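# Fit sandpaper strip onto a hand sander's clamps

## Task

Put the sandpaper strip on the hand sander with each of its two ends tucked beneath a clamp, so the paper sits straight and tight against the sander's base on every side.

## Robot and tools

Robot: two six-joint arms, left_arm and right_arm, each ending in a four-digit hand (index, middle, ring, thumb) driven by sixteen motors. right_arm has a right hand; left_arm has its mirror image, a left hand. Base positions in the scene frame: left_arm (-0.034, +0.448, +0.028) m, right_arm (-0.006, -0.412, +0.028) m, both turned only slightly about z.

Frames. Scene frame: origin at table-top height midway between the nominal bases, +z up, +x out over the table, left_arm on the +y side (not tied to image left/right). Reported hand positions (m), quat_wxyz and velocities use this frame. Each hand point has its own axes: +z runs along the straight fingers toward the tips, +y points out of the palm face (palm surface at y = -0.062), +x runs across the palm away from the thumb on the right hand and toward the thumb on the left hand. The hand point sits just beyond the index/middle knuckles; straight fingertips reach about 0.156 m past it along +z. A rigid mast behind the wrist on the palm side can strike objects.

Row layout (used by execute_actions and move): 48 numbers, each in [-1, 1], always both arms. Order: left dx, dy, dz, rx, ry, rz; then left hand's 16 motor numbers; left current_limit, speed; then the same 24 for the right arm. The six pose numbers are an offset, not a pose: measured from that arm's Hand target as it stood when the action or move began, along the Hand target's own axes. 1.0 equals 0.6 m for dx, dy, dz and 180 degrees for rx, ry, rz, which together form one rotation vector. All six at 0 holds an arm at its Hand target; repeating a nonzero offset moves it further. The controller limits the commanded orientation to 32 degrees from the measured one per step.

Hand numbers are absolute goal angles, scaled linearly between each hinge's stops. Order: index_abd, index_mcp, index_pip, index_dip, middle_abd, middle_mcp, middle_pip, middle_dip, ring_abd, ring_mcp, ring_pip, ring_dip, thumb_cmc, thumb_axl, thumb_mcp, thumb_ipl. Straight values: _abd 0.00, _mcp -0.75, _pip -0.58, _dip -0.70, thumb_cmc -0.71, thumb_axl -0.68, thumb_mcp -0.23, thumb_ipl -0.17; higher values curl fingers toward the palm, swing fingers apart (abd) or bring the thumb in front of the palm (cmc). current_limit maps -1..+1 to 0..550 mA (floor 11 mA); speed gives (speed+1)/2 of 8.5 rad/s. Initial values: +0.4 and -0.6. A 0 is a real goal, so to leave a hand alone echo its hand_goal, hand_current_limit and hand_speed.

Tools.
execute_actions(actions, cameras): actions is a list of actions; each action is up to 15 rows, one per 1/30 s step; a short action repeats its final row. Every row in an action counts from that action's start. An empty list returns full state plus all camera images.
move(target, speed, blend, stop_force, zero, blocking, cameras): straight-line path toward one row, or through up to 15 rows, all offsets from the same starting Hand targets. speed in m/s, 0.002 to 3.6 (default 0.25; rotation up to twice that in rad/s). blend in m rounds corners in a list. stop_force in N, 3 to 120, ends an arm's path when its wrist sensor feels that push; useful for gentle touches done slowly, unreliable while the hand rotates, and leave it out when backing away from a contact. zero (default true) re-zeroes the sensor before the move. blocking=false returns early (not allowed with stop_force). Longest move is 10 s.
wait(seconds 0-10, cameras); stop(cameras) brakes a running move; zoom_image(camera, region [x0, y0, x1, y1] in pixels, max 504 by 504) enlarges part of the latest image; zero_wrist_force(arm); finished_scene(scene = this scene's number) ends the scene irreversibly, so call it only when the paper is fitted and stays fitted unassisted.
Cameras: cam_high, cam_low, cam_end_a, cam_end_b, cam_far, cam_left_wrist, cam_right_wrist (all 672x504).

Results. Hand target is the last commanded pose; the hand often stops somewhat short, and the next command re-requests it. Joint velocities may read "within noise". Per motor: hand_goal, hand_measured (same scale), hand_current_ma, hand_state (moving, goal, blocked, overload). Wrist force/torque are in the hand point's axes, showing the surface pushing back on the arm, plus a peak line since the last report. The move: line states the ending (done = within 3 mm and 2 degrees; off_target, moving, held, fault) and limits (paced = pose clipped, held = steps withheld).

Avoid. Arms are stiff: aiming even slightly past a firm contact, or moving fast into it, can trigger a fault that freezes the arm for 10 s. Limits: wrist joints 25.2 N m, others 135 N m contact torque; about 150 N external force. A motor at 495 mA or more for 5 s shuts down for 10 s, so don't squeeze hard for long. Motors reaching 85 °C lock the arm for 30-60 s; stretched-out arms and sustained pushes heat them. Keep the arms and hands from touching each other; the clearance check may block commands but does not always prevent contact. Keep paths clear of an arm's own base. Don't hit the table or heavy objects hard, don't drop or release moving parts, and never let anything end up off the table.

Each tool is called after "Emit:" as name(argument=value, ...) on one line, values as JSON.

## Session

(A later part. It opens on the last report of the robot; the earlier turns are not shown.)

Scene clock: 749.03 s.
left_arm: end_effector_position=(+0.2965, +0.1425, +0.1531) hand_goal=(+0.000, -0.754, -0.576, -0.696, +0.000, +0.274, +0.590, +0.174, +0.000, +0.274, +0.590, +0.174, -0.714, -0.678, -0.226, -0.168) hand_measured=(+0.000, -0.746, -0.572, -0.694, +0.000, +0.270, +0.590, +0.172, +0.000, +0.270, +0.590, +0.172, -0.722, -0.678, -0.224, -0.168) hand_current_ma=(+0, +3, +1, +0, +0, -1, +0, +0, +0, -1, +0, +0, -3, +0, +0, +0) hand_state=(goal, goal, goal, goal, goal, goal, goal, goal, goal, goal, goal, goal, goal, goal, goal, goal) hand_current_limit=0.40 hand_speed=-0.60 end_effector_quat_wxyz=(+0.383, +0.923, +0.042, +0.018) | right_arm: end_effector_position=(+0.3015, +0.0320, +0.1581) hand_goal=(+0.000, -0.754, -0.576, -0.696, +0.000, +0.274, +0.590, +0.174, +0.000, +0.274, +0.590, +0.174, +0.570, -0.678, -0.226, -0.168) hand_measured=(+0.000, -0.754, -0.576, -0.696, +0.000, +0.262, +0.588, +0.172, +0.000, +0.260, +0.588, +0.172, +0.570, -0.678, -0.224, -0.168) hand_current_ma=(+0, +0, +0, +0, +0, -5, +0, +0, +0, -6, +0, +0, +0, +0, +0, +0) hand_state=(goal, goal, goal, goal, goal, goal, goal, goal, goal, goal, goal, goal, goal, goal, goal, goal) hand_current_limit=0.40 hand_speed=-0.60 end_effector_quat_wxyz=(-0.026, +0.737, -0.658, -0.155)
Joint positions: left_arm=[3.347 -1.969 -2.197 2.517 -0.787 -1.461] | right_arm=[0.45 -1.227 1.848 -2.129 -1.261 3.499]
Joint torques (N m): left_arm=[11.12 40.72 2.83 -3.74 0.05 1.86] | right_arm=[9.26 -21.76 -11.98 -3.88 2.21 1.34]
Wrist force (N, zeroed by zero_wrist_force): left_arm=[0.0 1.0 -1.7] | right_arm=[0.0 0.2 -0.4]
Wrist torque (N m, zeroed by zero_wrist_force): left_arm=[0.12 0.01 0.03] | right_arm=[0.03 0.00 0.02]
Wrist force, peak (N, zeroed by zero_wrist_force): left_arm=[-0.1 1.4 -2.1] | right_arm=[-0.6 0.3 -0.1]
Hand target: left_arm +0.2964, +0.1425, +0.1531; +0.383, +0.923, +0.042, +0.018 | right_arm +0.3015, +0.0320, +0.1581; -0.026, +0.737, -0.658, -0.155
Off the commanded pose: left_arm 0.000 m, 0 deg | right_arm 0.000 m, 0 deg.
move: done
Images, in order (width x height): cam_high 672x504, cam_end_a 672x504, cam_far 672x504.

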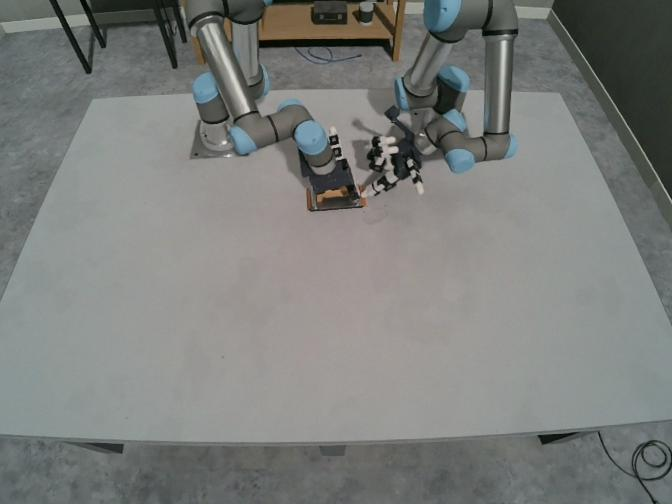

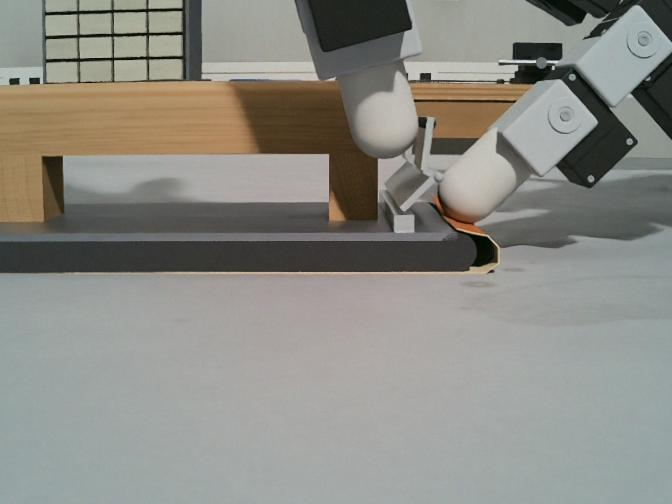

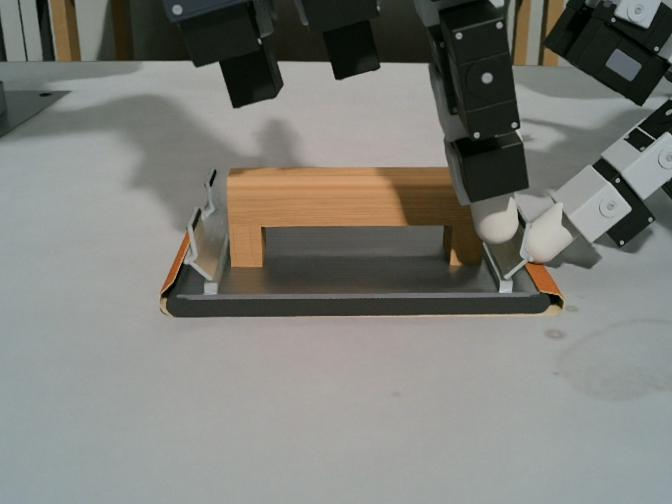

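Emit:
move(target=[[0,0,0,0,0,0, 0,-0.754,-0.576,-0.696, 0,0.274,0.590,0.174, 0,0.274,0.590,0.174, -0.714,-0.678,-0.226,-0.168, 0.4,-0.6, -0.0153,-0.0016,0.0092,0,0,0, 0,-0.754,-0.576,-0.696, 0,0.274,0.590,0.174, 0,0.274,0.590,0.174, 0.570,-0.678,-0.226,-0.168, 0.4,-0.6]], speed=0.02, stop_force=8, cameras=["cam_far","cam_end_a"])

Emit:
zoom_image(camera="cam_far", region=[450, 110, 672, 330])

Emit:
zoom_image(camera="cam_end_a", region=[330, 50, 580, 300])

Scene clock: 757.97 s.
left_arm: end_effector_position=(+0.2964, +0.1425, +0.1531) hand_goal=(+0.000, -0.754, -0.576, -0.696, +0.000, +0.274, +0.590, +0.174, +0.000, +0.274, +0.590, +0.174, -0.714, -0.678, -0.226, -0.168) hand_measured=(+0.002, -0.746, -0.572, -0.694, +0.000, +0.270, +0.590, +0.172, +0.000, +0.270, +0.590, +0.172, -0.722, -0.678, -0.224, -0.168) hand_current_ma=(+0, +3, +1, +0, +0, -1, +0, +0, +0, -1, +0, +0, -3, +0, +0, +0) hand_state=(goal, goal, goal, goal, goal, goal, goal, goal, goal, goal, goal, goal, goal, goal, goal, goal) hand_current_limit=0.40 hand_speed=-0.60 end_effector_quat_wxyz=(+0.383, +0.923, +0.042, +0.018) | right_arm: end_effector_position=(+0.3005, +0.0423, +0.1551) hand_goal=(+0.000, -0.754, -0.576, -0.696, +0.000, +0.274, +0.590, +0.174, +0.000, +0.274, +0.590, +0.174, +0.570, -0.678, -0.226, -0.168) hand_measured=(+0.076, -0.750, -0.576, -0.696, +0.000, +0.262, +0.588, +0.172, +0.000, +0.260, +0.588, +0.172, +0.570, -0.678, -0.224, -0.168) hand_current_ma=(+89, +0, +0, +0, +0, -5, +0, +0, +0, -6, +0, +0, +0, +0, +0, +0) hand_state=(blocked, goal, goal, goal, goal, goal, goal, goal, goal, goal, goal, goal, goal, goal, goal, goal) hand_current_limit=0.40 hand_speed=-0.60 end_effector_quat_wxyz=(-0.026, +0.737, -0.658, -0.155)
Joint positions: left_arm=[3.347 -1.969 -2.197 2.517 -0.787 -1.461] | right_arm=[0.467 -1.21 1.833 -2.137 -1.26 3.517]
Joint torques (N m): left_arm=[11.19 40.15 -3.38 -3.98 0.12 2.04] | right_arm=[12.09 -20.21 -24.84 -4.01 2.89 1.6]
Wrist force (N, zeroed by zero_wrist_force): left_arm=[0.0 0.4 -1.9] | right_arm=[3.3 0.1 -4.4]
Wrist torque (N m, zeroed by zero_wrist_force): left_arm=[0.16 0.00 0.04] | right_arm=[0.33 0.32 0.24]
Wrist force, peak (N, zeroed by zero_wrist_force): left_arm=[-0.4 1.3 -2.9] | right_arm=[3.6 0.3 -5.6]
Hand target: left_arm +0.2964, +0.1425, +0.1531; +0.383, +0.923, +0.042, +0.018 | right_arm +0.3005, +0.0423, +0.1551; -0.026, +0.737, -0.658, -0.155
Off the commanded pose: left_arm 0.000 m, 0 deg | right_arm 0.000 m, 0 deg.
move: done
Images, in order (width x height): cam_end_a 672x504, cam_far 672x504.

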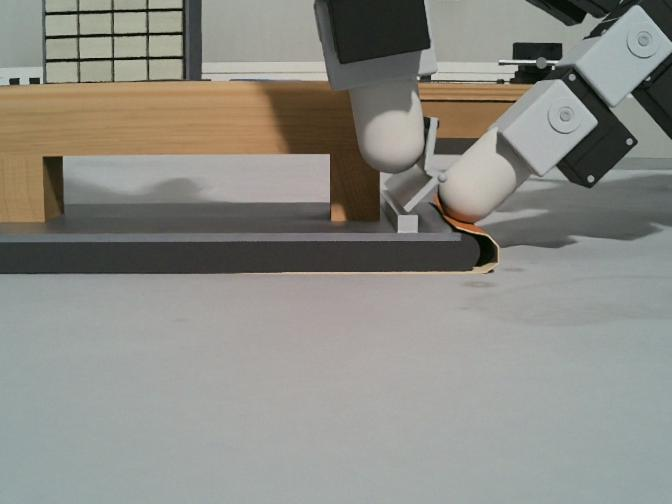

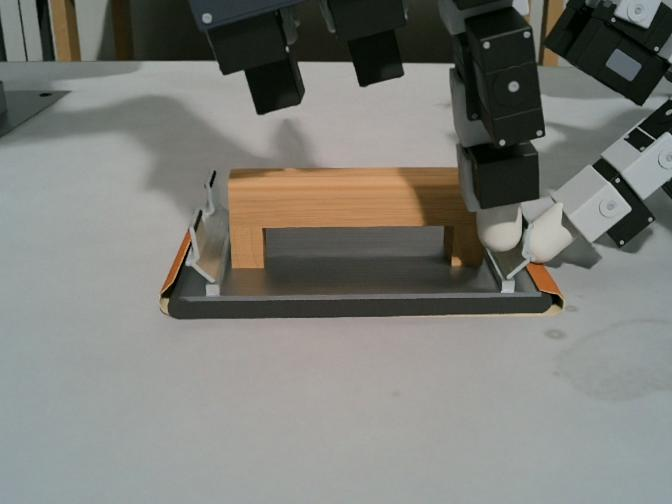

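Scaled by 2.270 from the camera's 672x504 image, which has a finer 960x720 frame.

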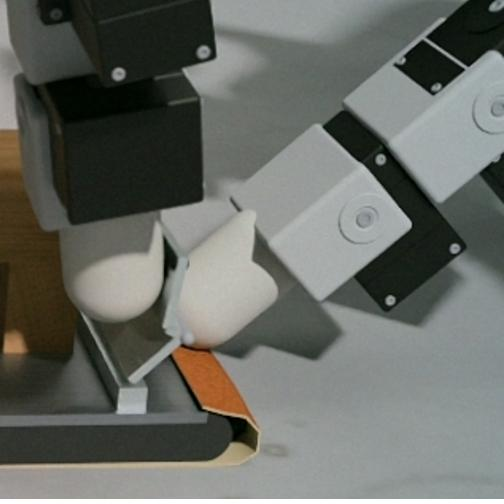

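Scaled by 2.016 from the camera's 672x504 image, which has a finer 960x720 frame.

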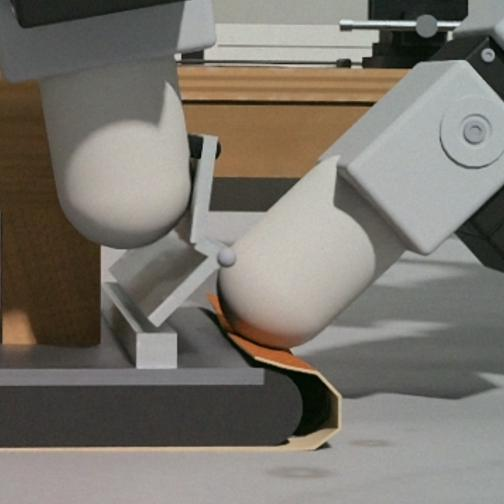

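Emit:
move(target=[[0,0,0,0,0,0, 0,-0.754,-0.576,-0.696, 0,0.274,0.590,0.174, 0,0.274,0.590,0.174, -0.714,-0.678,-0.226,-0.168, 0.4,-0.6, -0.0116,-0.0014,0.0082,0,0,0, 0,-0.754,-0.576,-0.696, 0,0.274,0.590,0.174, 0,0.274,0.590,0.174, 0.570,-0.678,-0.226,-0.168, 0.4,-0.6]], speed=0.02, stop_force=12, zero=false, cameras=["cam_far","cam_end_a"])

Emit:
zoom_image(camera="cam_far", region=[450, 110, 672, 330])

Emit:
zoom_image(camera="cam_end_a", region=[330, 50, 580, 300])

Scene clock: 769.60 s.
left_arm: end_effector_position=(+0.2964, +0.1425, +0.1531) hand_goal=(+0.000, -0.754, -0.576, -0.696, +0.000, +0.274, +0.590, +0.174, +0.000, +0.274, +0.590, +0.174, -0.714, -0.678, -0.226, -0.168) hand_measured=(+0.004, -0.748, -0.572, -0.694, +0.000, +0.270, +0.590, +0.172, +0.000, +0.270, +0.590, +0.172, -0.722, -0.678, -0.224, -0.168) hand_current_ma=(+1, +2, +1, +0, +0, -1, +0, +0, +0, -1, +0, +0, -3, +0, +0, +0) hand_state=(goal, goal, goal, goal, goal, goal, goal, goal, goal, goal, goal, goal, goal, goal, goal, goal) hand_current_limit=0.40 hand_speed=-0.60 end_effector_quat_wxyz=(+0.383, +0.923, +0.042, +0.018) | right_arm: end_effector_position=(+0.2998, +0.0503, +0.1521) hand_goal=(+0.000, -0.754, -0.576, -0.696, +0.000, +0.274, +0.590, +0.174, +0.000, +0.274, +0.590, +0.174, +0.570, -0.678, -0.226, -0.168) hand_measured=(+0.104, -0.748, -0.574, -0.696, +0.000, +0.262, +0.588, +0.172, +0.000, +0.260, +0.588, +0.172, +0.570, -0.678, -0.224, -0.168) hand_current_ma=(+155, +1, +0, +0, +0, -5, +0, +0, +0, -6, +0, +0, +0, +0, +0, +0) hand_state=(blocked, goal, goal, goal, goal, goal, goal, goal, goal, goal, goal, goal, goal, goal, goal, goal) hand_current_limit=0.40 hand_speed=-0.60 end_effector_quat_wxyz=(-0.026, +0.737, -0.658, -0.155)
Joint positions: left_arm=[3.347 -1.969 -2.197 2.517 -0.787 -1.461] | right_arm=[0.48 -1.195 1.823 -2.145 -1.259 3.53]
Joint torques (N m): left_arm=[11.46 36.63 -3.4 -3.62 0.41 1.82] | right_arm=[10.14 -23.07 -27.04 -4.41 1.79 1.59]
Wrist force (N, zeroed by zero_wrist_force): left_arm=[-0.3 1.3 -4.9] | right_arm=[2.8 -0.1 -0.8]
Wrist torque (N m, zeroed by zero_wrist_force): left_arm=[0.39 0.04 0.01] | right_arm=[-0.05 0.27 0.20]
Wrist force, peak (N, zeroed by zero_wrist_force): left_arm=[-0.1 1.3 -5.7] | right_arm=[4.7 0.2 -7.2]
Hand target: left_arm +0.2964, +0.1425, +0.1531; +0.383, +0.923, +0.042, +0.018 | right_arm +0.2998, +0.0503, +0.1521; -0.026, +0.737, -0.658, -0.155
Off the commanded pose: left_arm 0.000 m, 0 deg | right_arm 0.000 m, 0 deg.
move: done
Images, in order (width x height): cam_end_a 672x504, cam_far 672x504.

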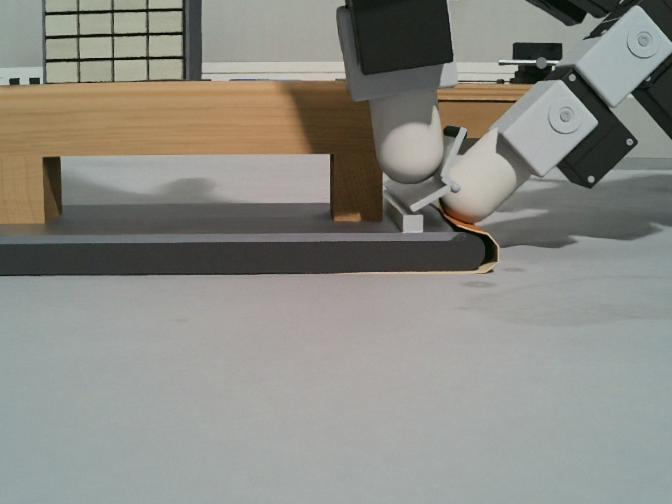

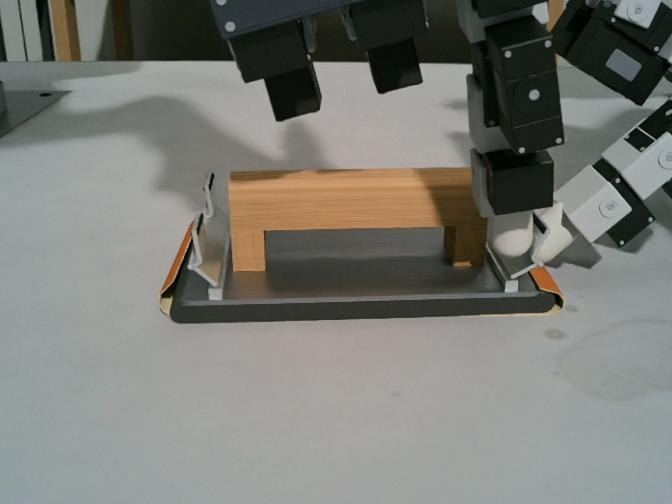

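Scaled by 2.270 from the camera's 672x504 image, which has a finer 960x720 frame.

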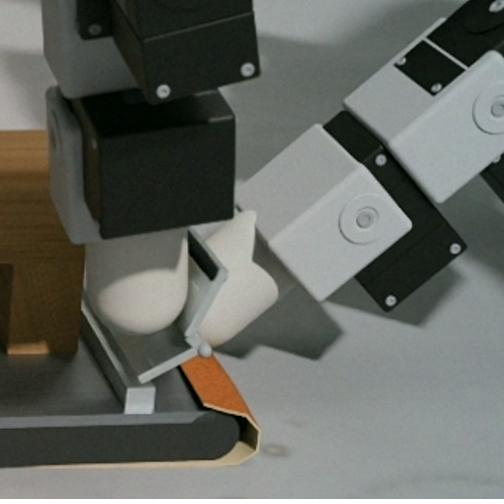

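Scaled by 2.016 from the camera's 672x504 image, which has a finer 960x720 frame.

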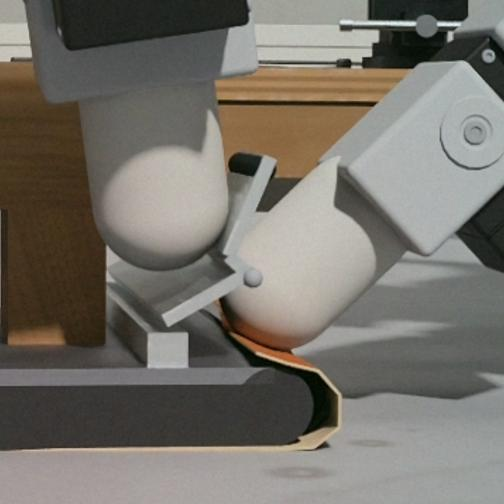

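Emit:
move(target=[[0,0,0,0,0,0, 0,-0.754,-0.576,-0.696, 0,0.274,0.590,0.174, 0,0.274,0.590,0.174, -0.714,-0.678,-0.226,-0.168, 0.4,-0.6, 0.0012,-0.0029,0.0167,0,0,0, 0,-0.754,-0.576,-0.696, 0,0.274,0.590,0.174, 0,0.274,0.590,0.174, 0.570,-0.678,-0.226,-0.168, 0.4,-0.6]], speed=0.02, stop_force=14, zero=false, cameras=["cam_far","cam_end_a","cam_high"])

Emit:
zoom_image(camera="cam_far", region=[450, 110, 672, 330])

Emit:
zoom_image(camera="cam_end_a", region=[330, 50, 580, 300])

Scene clock: 787.17 s.
left_arm: end_effector_position=(+0.2965, +0.1425, +0.1531) hand_goal=(+0.000, -0.754, -0.576, -0.696, +0.000, +0.274, +0.590, +0.174, +0.000, +0.274, +0.590, +0.174, -0.714, -0.678, -0.226, -0.168) hand_measured=(+0.002, -0.748, -0.572, -0.694, +0.000, +0.270, +0.590, +0.172, +0.000, +0.270, +0.590, +0.172, -0.722, -0.678, -0.224, -0.168) hand_current_ma=(+0, +2, +1, +0, +0, -1, +0, +0, +0, -1, +0, +0, -3, +0, +0, +0) hand_state=(goal, goal, goal, goal, goal, goal, goal, goal, goal, goal, goal, goal, goal, goal, goal, goal) hand_current_limit=0.40 hand_speed=-0.60 end_effector_quat_wxyz=(+0.383, +0.923, +0.042, +0.018) | right_arm: end_effector_position=(+0.2997, +0.0521, +0.1433) hand_goal=(+0.000, -0.754, -0.576, -0.696, +0.000, +0.274, +0.590, +0.174, +0.000, +0.274, +0.590, +0.174, +0.570, -0.678, -0.226, -0.168) hand_measured=(+0.008, -0.750, -0.574, -0.696, +0.000, +0.262, +0.588, +0.172, +0.000, +0.260, +0.588, +0.172, +0.570, -0.678, -0.224, -0.168) hand_current_ma=(+1, +1, +0, +0, +0, -5, +0, +0, +0, -6, +0, +0, +0, +0, +0, +0) hand_state=(goal, goal, goal, goal, goal, goal, goal, goal, goal, goal, goal, goal, goal, goal, goal, goal) hand_current_limit=0.40 hand_speed=-0.60 end_effector_quat_wxyz=(-0.026, +0.737, -0.658, -0.155)
Joint positions: left_arm=[3.347 -1.969 -2.197 2.517 -0.787 -1.461] | right_arm=[0.482 -1.18 1.828 -2.167 -1.259 3.533]
Joint torques (N m): left_arm=[3.4 32.16 -2.83 -2.36 0.81 1.25] | right_arm=[-4.94 -37.3 -18.51 0.4 -0.74 -1.12]
Wrist force (N, zeroed by zero_wrist_force): left_arm=[0.4 1.1 -1.0] | right_arm=[0.2 -0.4 -15.8]
Wrist torque (N m, zeroed by zero_wrist_force): left_arm=[0.08 -0.03 0.06] | right_arm=[1.15 -0.33 -0.01]
Wrist force, peak (N, zeroed by zero_wrist_force): left_arm=[-0.6 -0.5 -8.3] | right_arm=[0.3 -0.1 -20.1]
Hand target: left_arm +0.2964, +0.1425, +0.1531; +0.383, +0.923, +0.042, +0.018 | right_arm +0.2997, +0.0521, +0.1433; -0.026, +0.737, -0.658, -0.155 (not the last commanded pose)
Off the commanded pose: left_arm 0.000 m, 0 deg | right_arm 0.001 m, 0 deg.
move: contact (right_arm)
Images, in order (width x height): cam_high 672x504, cam_end_a 672x504, cam_far 672x504.

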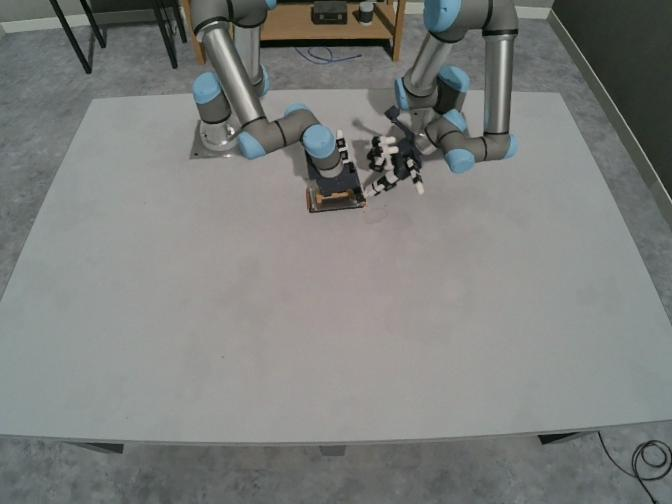

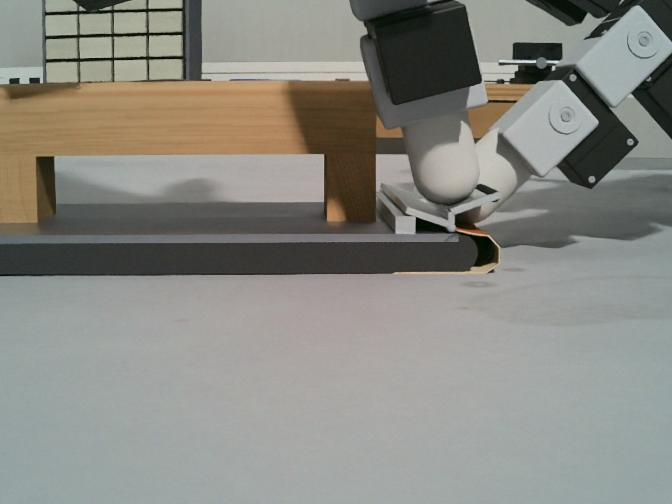

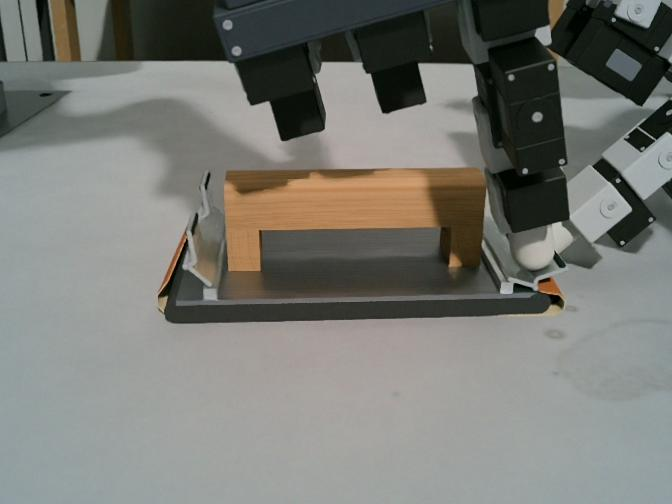

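Scaled by 2.270 from the camera's 672x504 image, which has a finer 960x720 frame.

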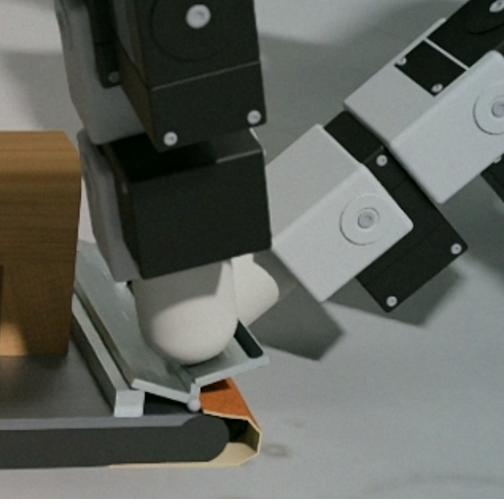

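Scaled by 2.016 from the camera's 672x504 image, which has a finer 960x720 frame.

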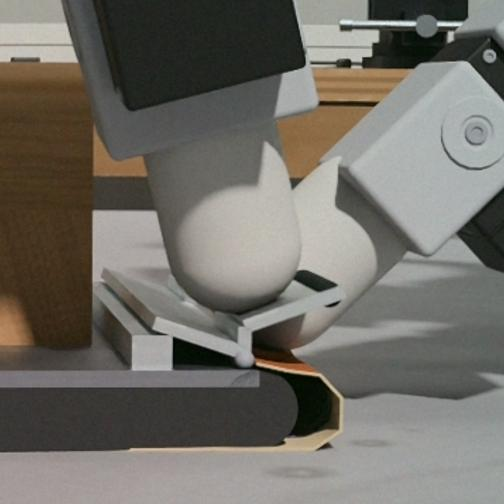

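Emit:
zoom_image(camera="cam_far", region=[130, 150, 350, 340])

Emit:
wait(seconds=0.1, cameras=["cam_end_b","cam_far","cam_high","cam_end_a"])

Emit:
zoom_image(camera="cam_end_b", region=[270, 110, 520, 340])

Emit:
zoom_image(camera="cam_high", region=[295, 165, 385, 225])

Scaled by 2.291 from the camera's 672x504 image, which has a finer 960x720 frame.

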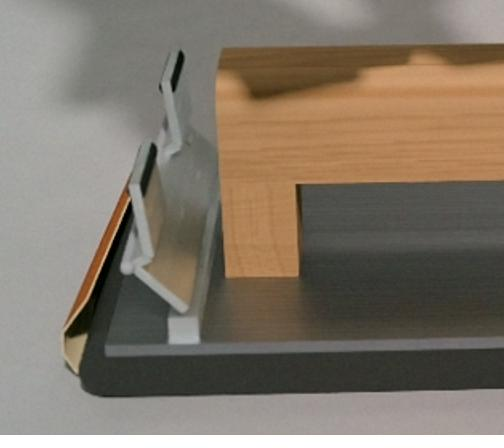

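Scene clock: 809.47 s.
left_arm: end_effector_position=(+0.2965, +0.1425, +0.1531) hand_goal=(+0.000, -0.754, -0.576, -0.696, +0.000, +0.274, +0.590, +0.174, +0.000, +0.274, +0.590, +0.174, -0.714, -0.678, -0.226, -0.168) hand_measured=(+0.002, -0.748, -0.572, -0.694, +0.000, +0.270, +0.590, +0.172, +0.000, +0.270, +0.590, +0.172, -0.722, -0.678, -0.224, -0.168) hand_current_ma=(+0, +2, +1, +0, +0, -1, +0, +0, +0, -1, +0, +0, -3, +0, +0, +0) hand_state=(goal, goal, goal, goal, goal, goal, goal, goal, goal, goal, goal, goal, goal, goal, goal, goal) hand_current_limit=0.40 hand_speed=-0.60 end_effector_quat_wxyz=(+0.383, +0.923, +0.042, +0.018) | right_arm: end_effector_position=(+0.2997, +0.0521, +0.1433) hand_goal=(+0.000, -0.754, -0.576, -0.696, +0.000, +0.274, +0.590, +0.174, +0.000, +0.274, +0.590, +0.174, +0.570, -0.678, -0.226, -0.168) hand_measured=(+0.008, -0.750, -0.574, -0.696, +0.000, +0.262, +0.588, +0.172, +0.000, +0.260, +0.588, +0.172, +0.570, -0.678, -0.224, -0.168) hand_current_ma=(+1, +1, +0, +0, +0, -5, +0, +0, +0, -6, +0, +0, +0, +0, +0, +0) hand_state=(goal, goal, goal, goal, goal, goal, goal, goal, goal, goal, goal, goal, goal, goal, goal, goal) hand_current_limit=0.40 hand_speed=-0.60 end_effector_quat_wxyz=(-0.026, +0.737, -0.658, -0.155)
Joint positions: left_arm=[3.347 -1.969 -2.197 2.517 -0.787 -1.461] | right_arm=[0.482 -1.18 1.828 -2.167 -1.259 3.533]
Joint torques (N m): left_arm=[-9 27.41 -2.29 -1.08 2.25 0.61] | right_arm=[-5.83 -36.22 -19.78 -0.06 -1.29 -1.14]
Wrist force (N, zeroed by zero_wrist_force): left_arm=[0.2 0.8 -0.7] | right_arm=[0.3 -0.3 -15.5]
Wrist torque (N m, zeroed by zero_wrist_force): left_arm=[0.06 -0.01 0.05] | right_arm=[1.19 -0.32 -0.01]
Wrist force, peak (N, zeroed by zero_wrist_force): left_arm=[0.3 1.4 -1.6] | right_arm=[0.2 -0.2 -16.7]
Hand target: left_arm +0.2964, +0.1425, +0.1531; +0.383, +0.923, +0.042, +0.018 | right_arm +0.2997, +0.0521, +0.1433; -0.026, +0.737, -0.658, -0.155 (not the last commanded pose)
Off the commanded pose: left_arm 0.000 m, 0 deg | right_arm 0.001 m, 0 deg.
wait: 0.10 s; at rest from the start
Images, in order (width x height): cam_high 672x504, cam_end_a 672x504, cam_end_b 672x504, cam_far 672x504.

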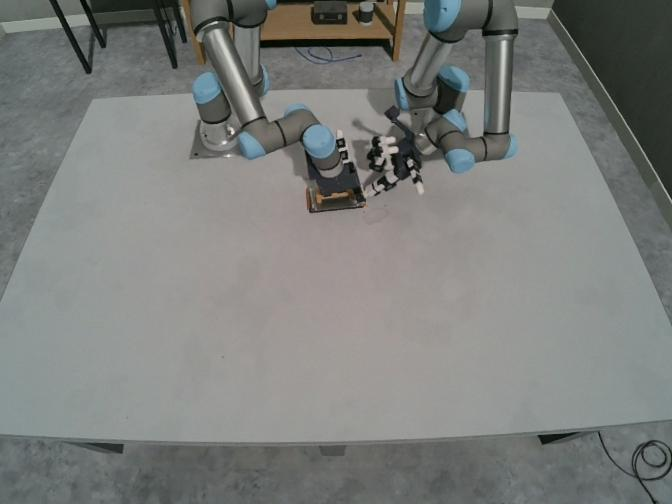

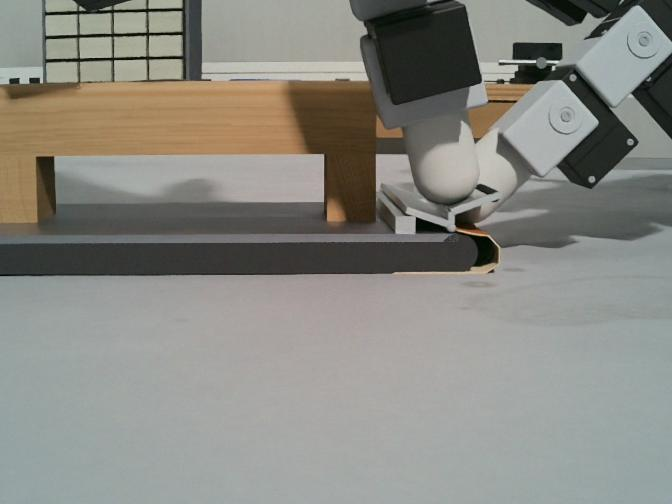

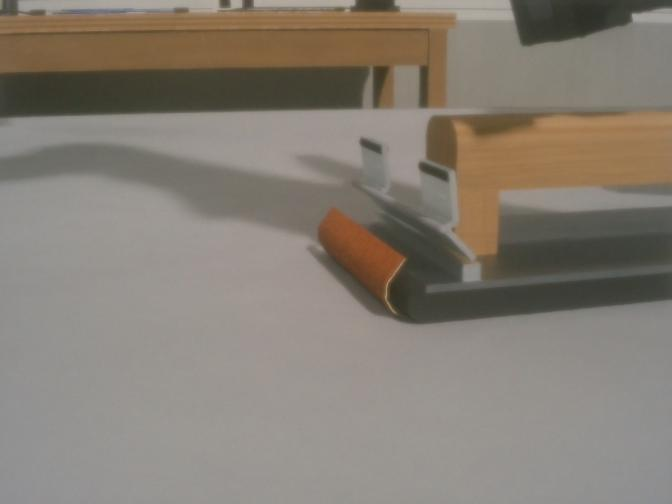

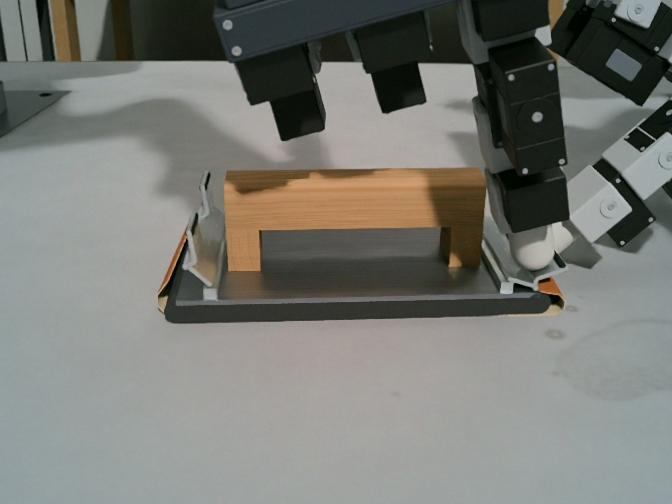

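Scaled by 2.016 from the camera's 672x504 image, which has a finer 960x720 frame.

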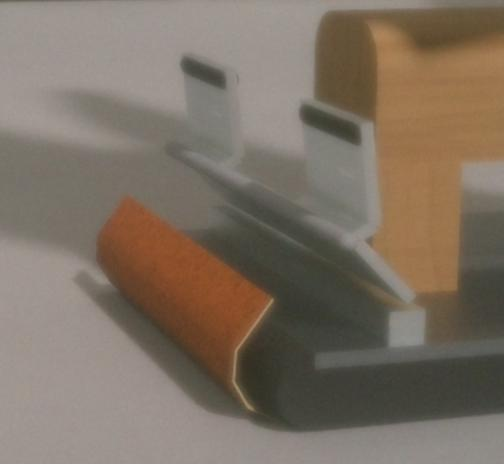

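Scaled by 5.600 from the camera's 672x504 image, which has a finer 960x720 frame.

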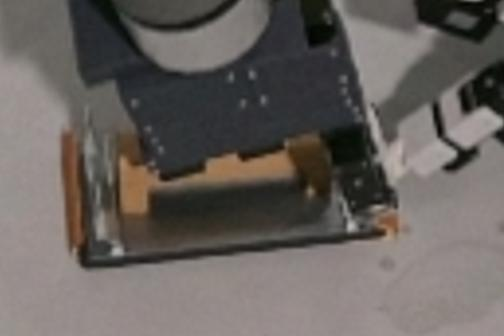

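Emit:
zoom_image(camera="cam_end_a", region=[400, 170, 520, 290])

Emit:
zoom_image(camera="cam_far", region=[460, 220, 580, 330])

Emit:
zoom_image(camera="cam_far", region=[140, 160, 280, 330])

Scaled by 4.200 from the camera's 672x504 image, which has a finer 960x720 frame.

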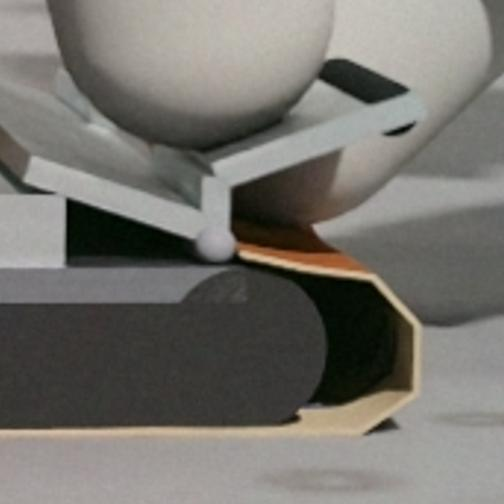

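Scaled by 4.200 from the camera's 672x504 image, which has a finer 960x720 frame.

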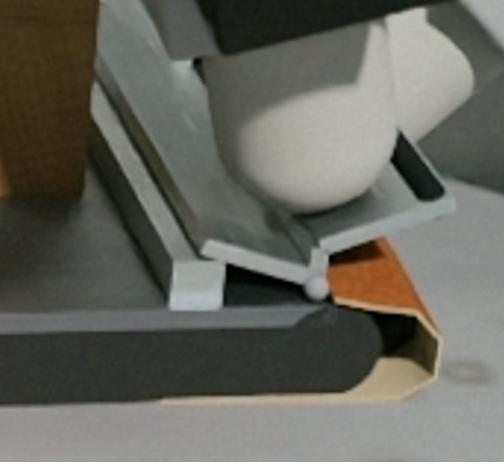

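Scaled by 2.965 from the camera's 672x504 image, which has a finer 960x720 frame.

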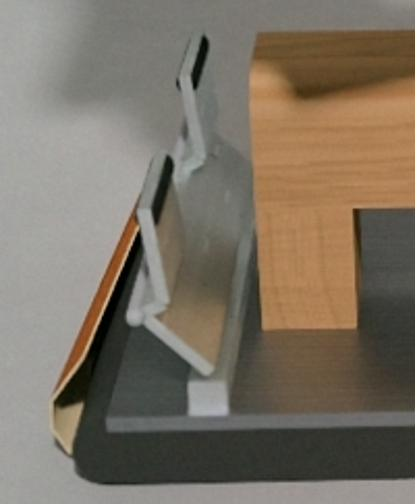

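Emit:
zoom_image(camera="cam_end_a", region=[405, 205, 465, 250])

Emit:
zoom_image(camera="cam_far", region=[495, 265, 575, 325])

Scaled by 8.400 from the camera's 672x504 image, which has a finer 960x720 frame.

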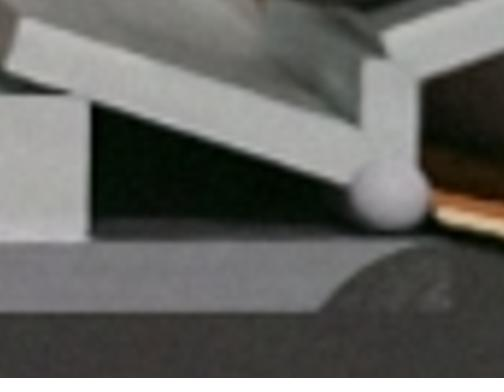

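Scaled by 6.300 from the camera's 672x504 image, which has a finer 960x720 frame.

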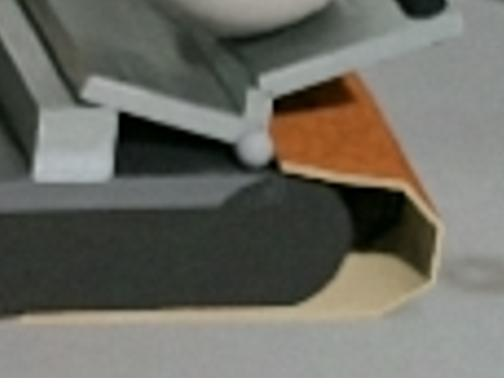

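Emit:
move(target=[[0,0,0,0,0,0, 0,-0.754,-0.576,-0.696, 0,0.274,0.590,0.174, 0,0.274,0.590,0.174, -0.714,-0.678,-0.226,-0.168, 0.4,-0.6, -0.01,0,-0.12,0,0,0, 0,-0.754,-0.576,-0.696, 0,0.274,0.590,0.174, 0,0.274,0.590,0.174, 0.570,-0.678,-0.226,-0.168, 0.4,-0.6]], speed=0.06, cameras=["cam_far","cam_end_a","cam_high"])

Emit:
zoom_image(camera="cam_end_a", region=[400, 170, 520, 290])

Emit:
zoom_image(camera="cam_far", region=[460, 200, 600, 330])

Scene clock: 903.83 s.
left_arm: end_effector_position=(+0.2964, +0.1425, +0.1531) hand_goal=(+0.000, -0.754, -0.576, -0.696, +0.000, +0.274, +0.590, +0.174, +0.000, +0.274, +0.590, +0.174, -0.714, -0.678, -0.226, -0.168) hand_measured=(+0.002, -0.748, -0.572, -0.694, +0.000, +0.270, +0.590, +0.172, +0.000, +0.270, +0.590, +0.172, -0.722, -0.678, -0.224, -0.168) hand_current_ma=(+0, +2, +1, +0, +0, -1, +0, +0, +0, -1, +0, +0, -3, +0, +0, +0) hand_state=(goal, goal, goal, goal, goal, goal, goal, goal, goal, goal, goal, goal, goal, goal, goal, goal) hand_current_limit=0.40 hand_speed=-0.60 end_effector_quat_wxyz=(+0.383, +0.923, +0.042, +0.018) | right_arm: end_effector_position=(+0.3131, +0.0404, +0.2133) hand_goal=(+0.000, -0.754, -0.576, -0.696, +0.000, +0.274, +0.590, +0.174, +0.000, +0.274, +0.590, +0.174, +0.570, -0.678, -0.226, -0.168) hand_measured=(+0.006, -0.752, -0.574, -0.696, +0.000, +0.262, +0.588, +0.172, +0.000, +0.260, +0.588, +0.172, +0.570, -0.678, -0.224, -0.168) hand_current_ma=(+1, +0, +0, +0, +0, -5, +0, +0, +0, -6, +0, +0, +0, +0, +0, +0) hand_state=(goal, goal, goal, goal, goal, goal, goal, goal, goal, goal, goal, goal, goal, goal, goal, goal) hand_current_limit=0.40 hand_speed=-0.60 end_effector_quat_wxyz=(-0.026, +0.737, -0.658, -0.155)
Joint positions: left_arm=[3.347 -1.969 -2.197 2.517 -0.787 -1.461] | right_arm=[0.453 -1.266 1.738 -1.981 -1.261 3.503]
Joint torques (N m): left_arm=[-8.64 20.47 -1.52 -1.05 2.85 -0.57] | right_arm=[-10.87 -44.1 -25.84 -1.12 -1.11 -1.66]
Wrist force (N, zeroed by zero_wrist_force): left_arm=[0.1 0.6 -0.6] | right_arm=[0.1 0.1 0.0]
Wrist torque (N m, zeroed by zero_wrist_force): left_arm=[0.02 0.01 0.05] | right_arm=[-0.01 -0.02 0.12]
Wrist force, peak (N, zeroed by zero_wrist_force): left_arm=[0.1 1.2 -1.6] | right_arm=[0.1 -0.4 -16.7]
Hand target: left_arm +0.2964, +0.1425, +0.1531; +0.383, +0.923, +0.042, +0.018 | right_arm +0.3131, +0.0404, +0.2134; -0.026, +0.737, -0.658, -0.155
Off the commanded pose: left_arm 0.000 m, 0 deg | right_arm 0.000 m, 0 deg.
move: done
Images, in order (width x height): cam_high 672x504, cam_end_a 672x504, cam_far 672x504.

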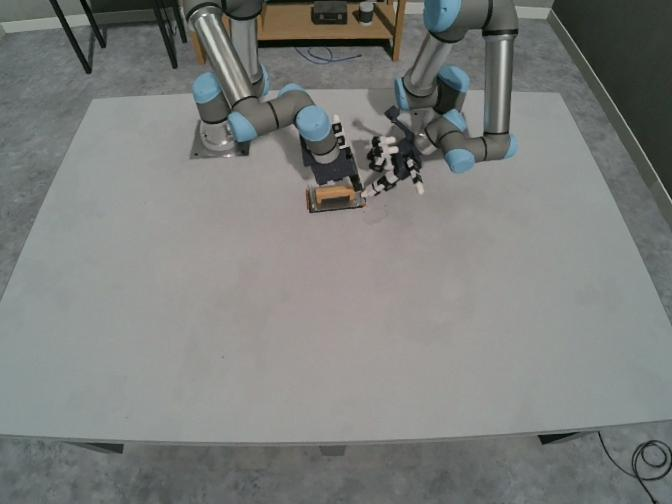

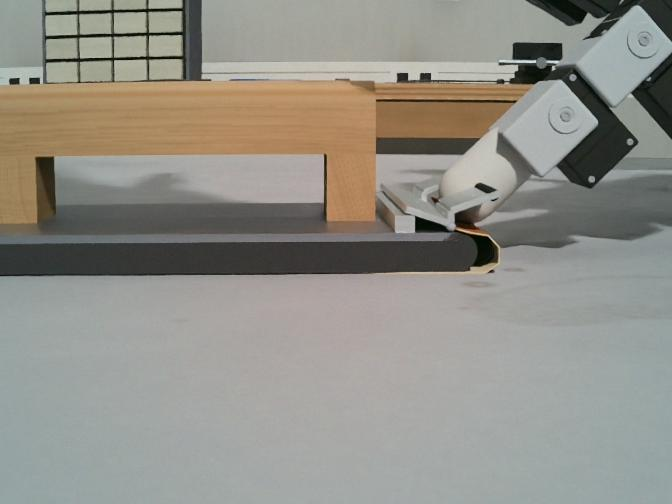

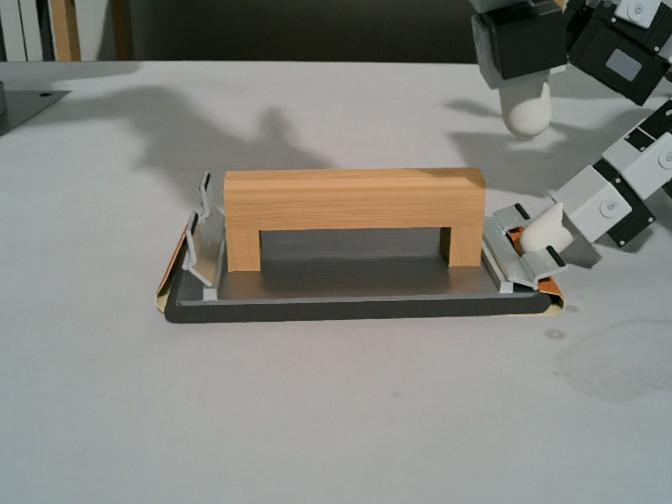

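Scaled by 4.200 from the camera's 672x504 image, which has a finer 960x720 frame.

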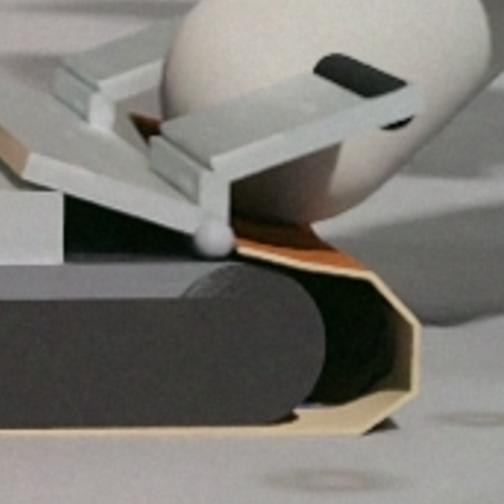

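Scaled by 3.600 from the camera's 672x504 image, which has a finer 960x720 frame.

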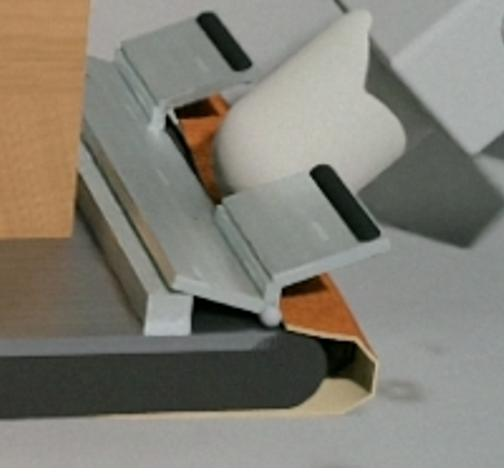

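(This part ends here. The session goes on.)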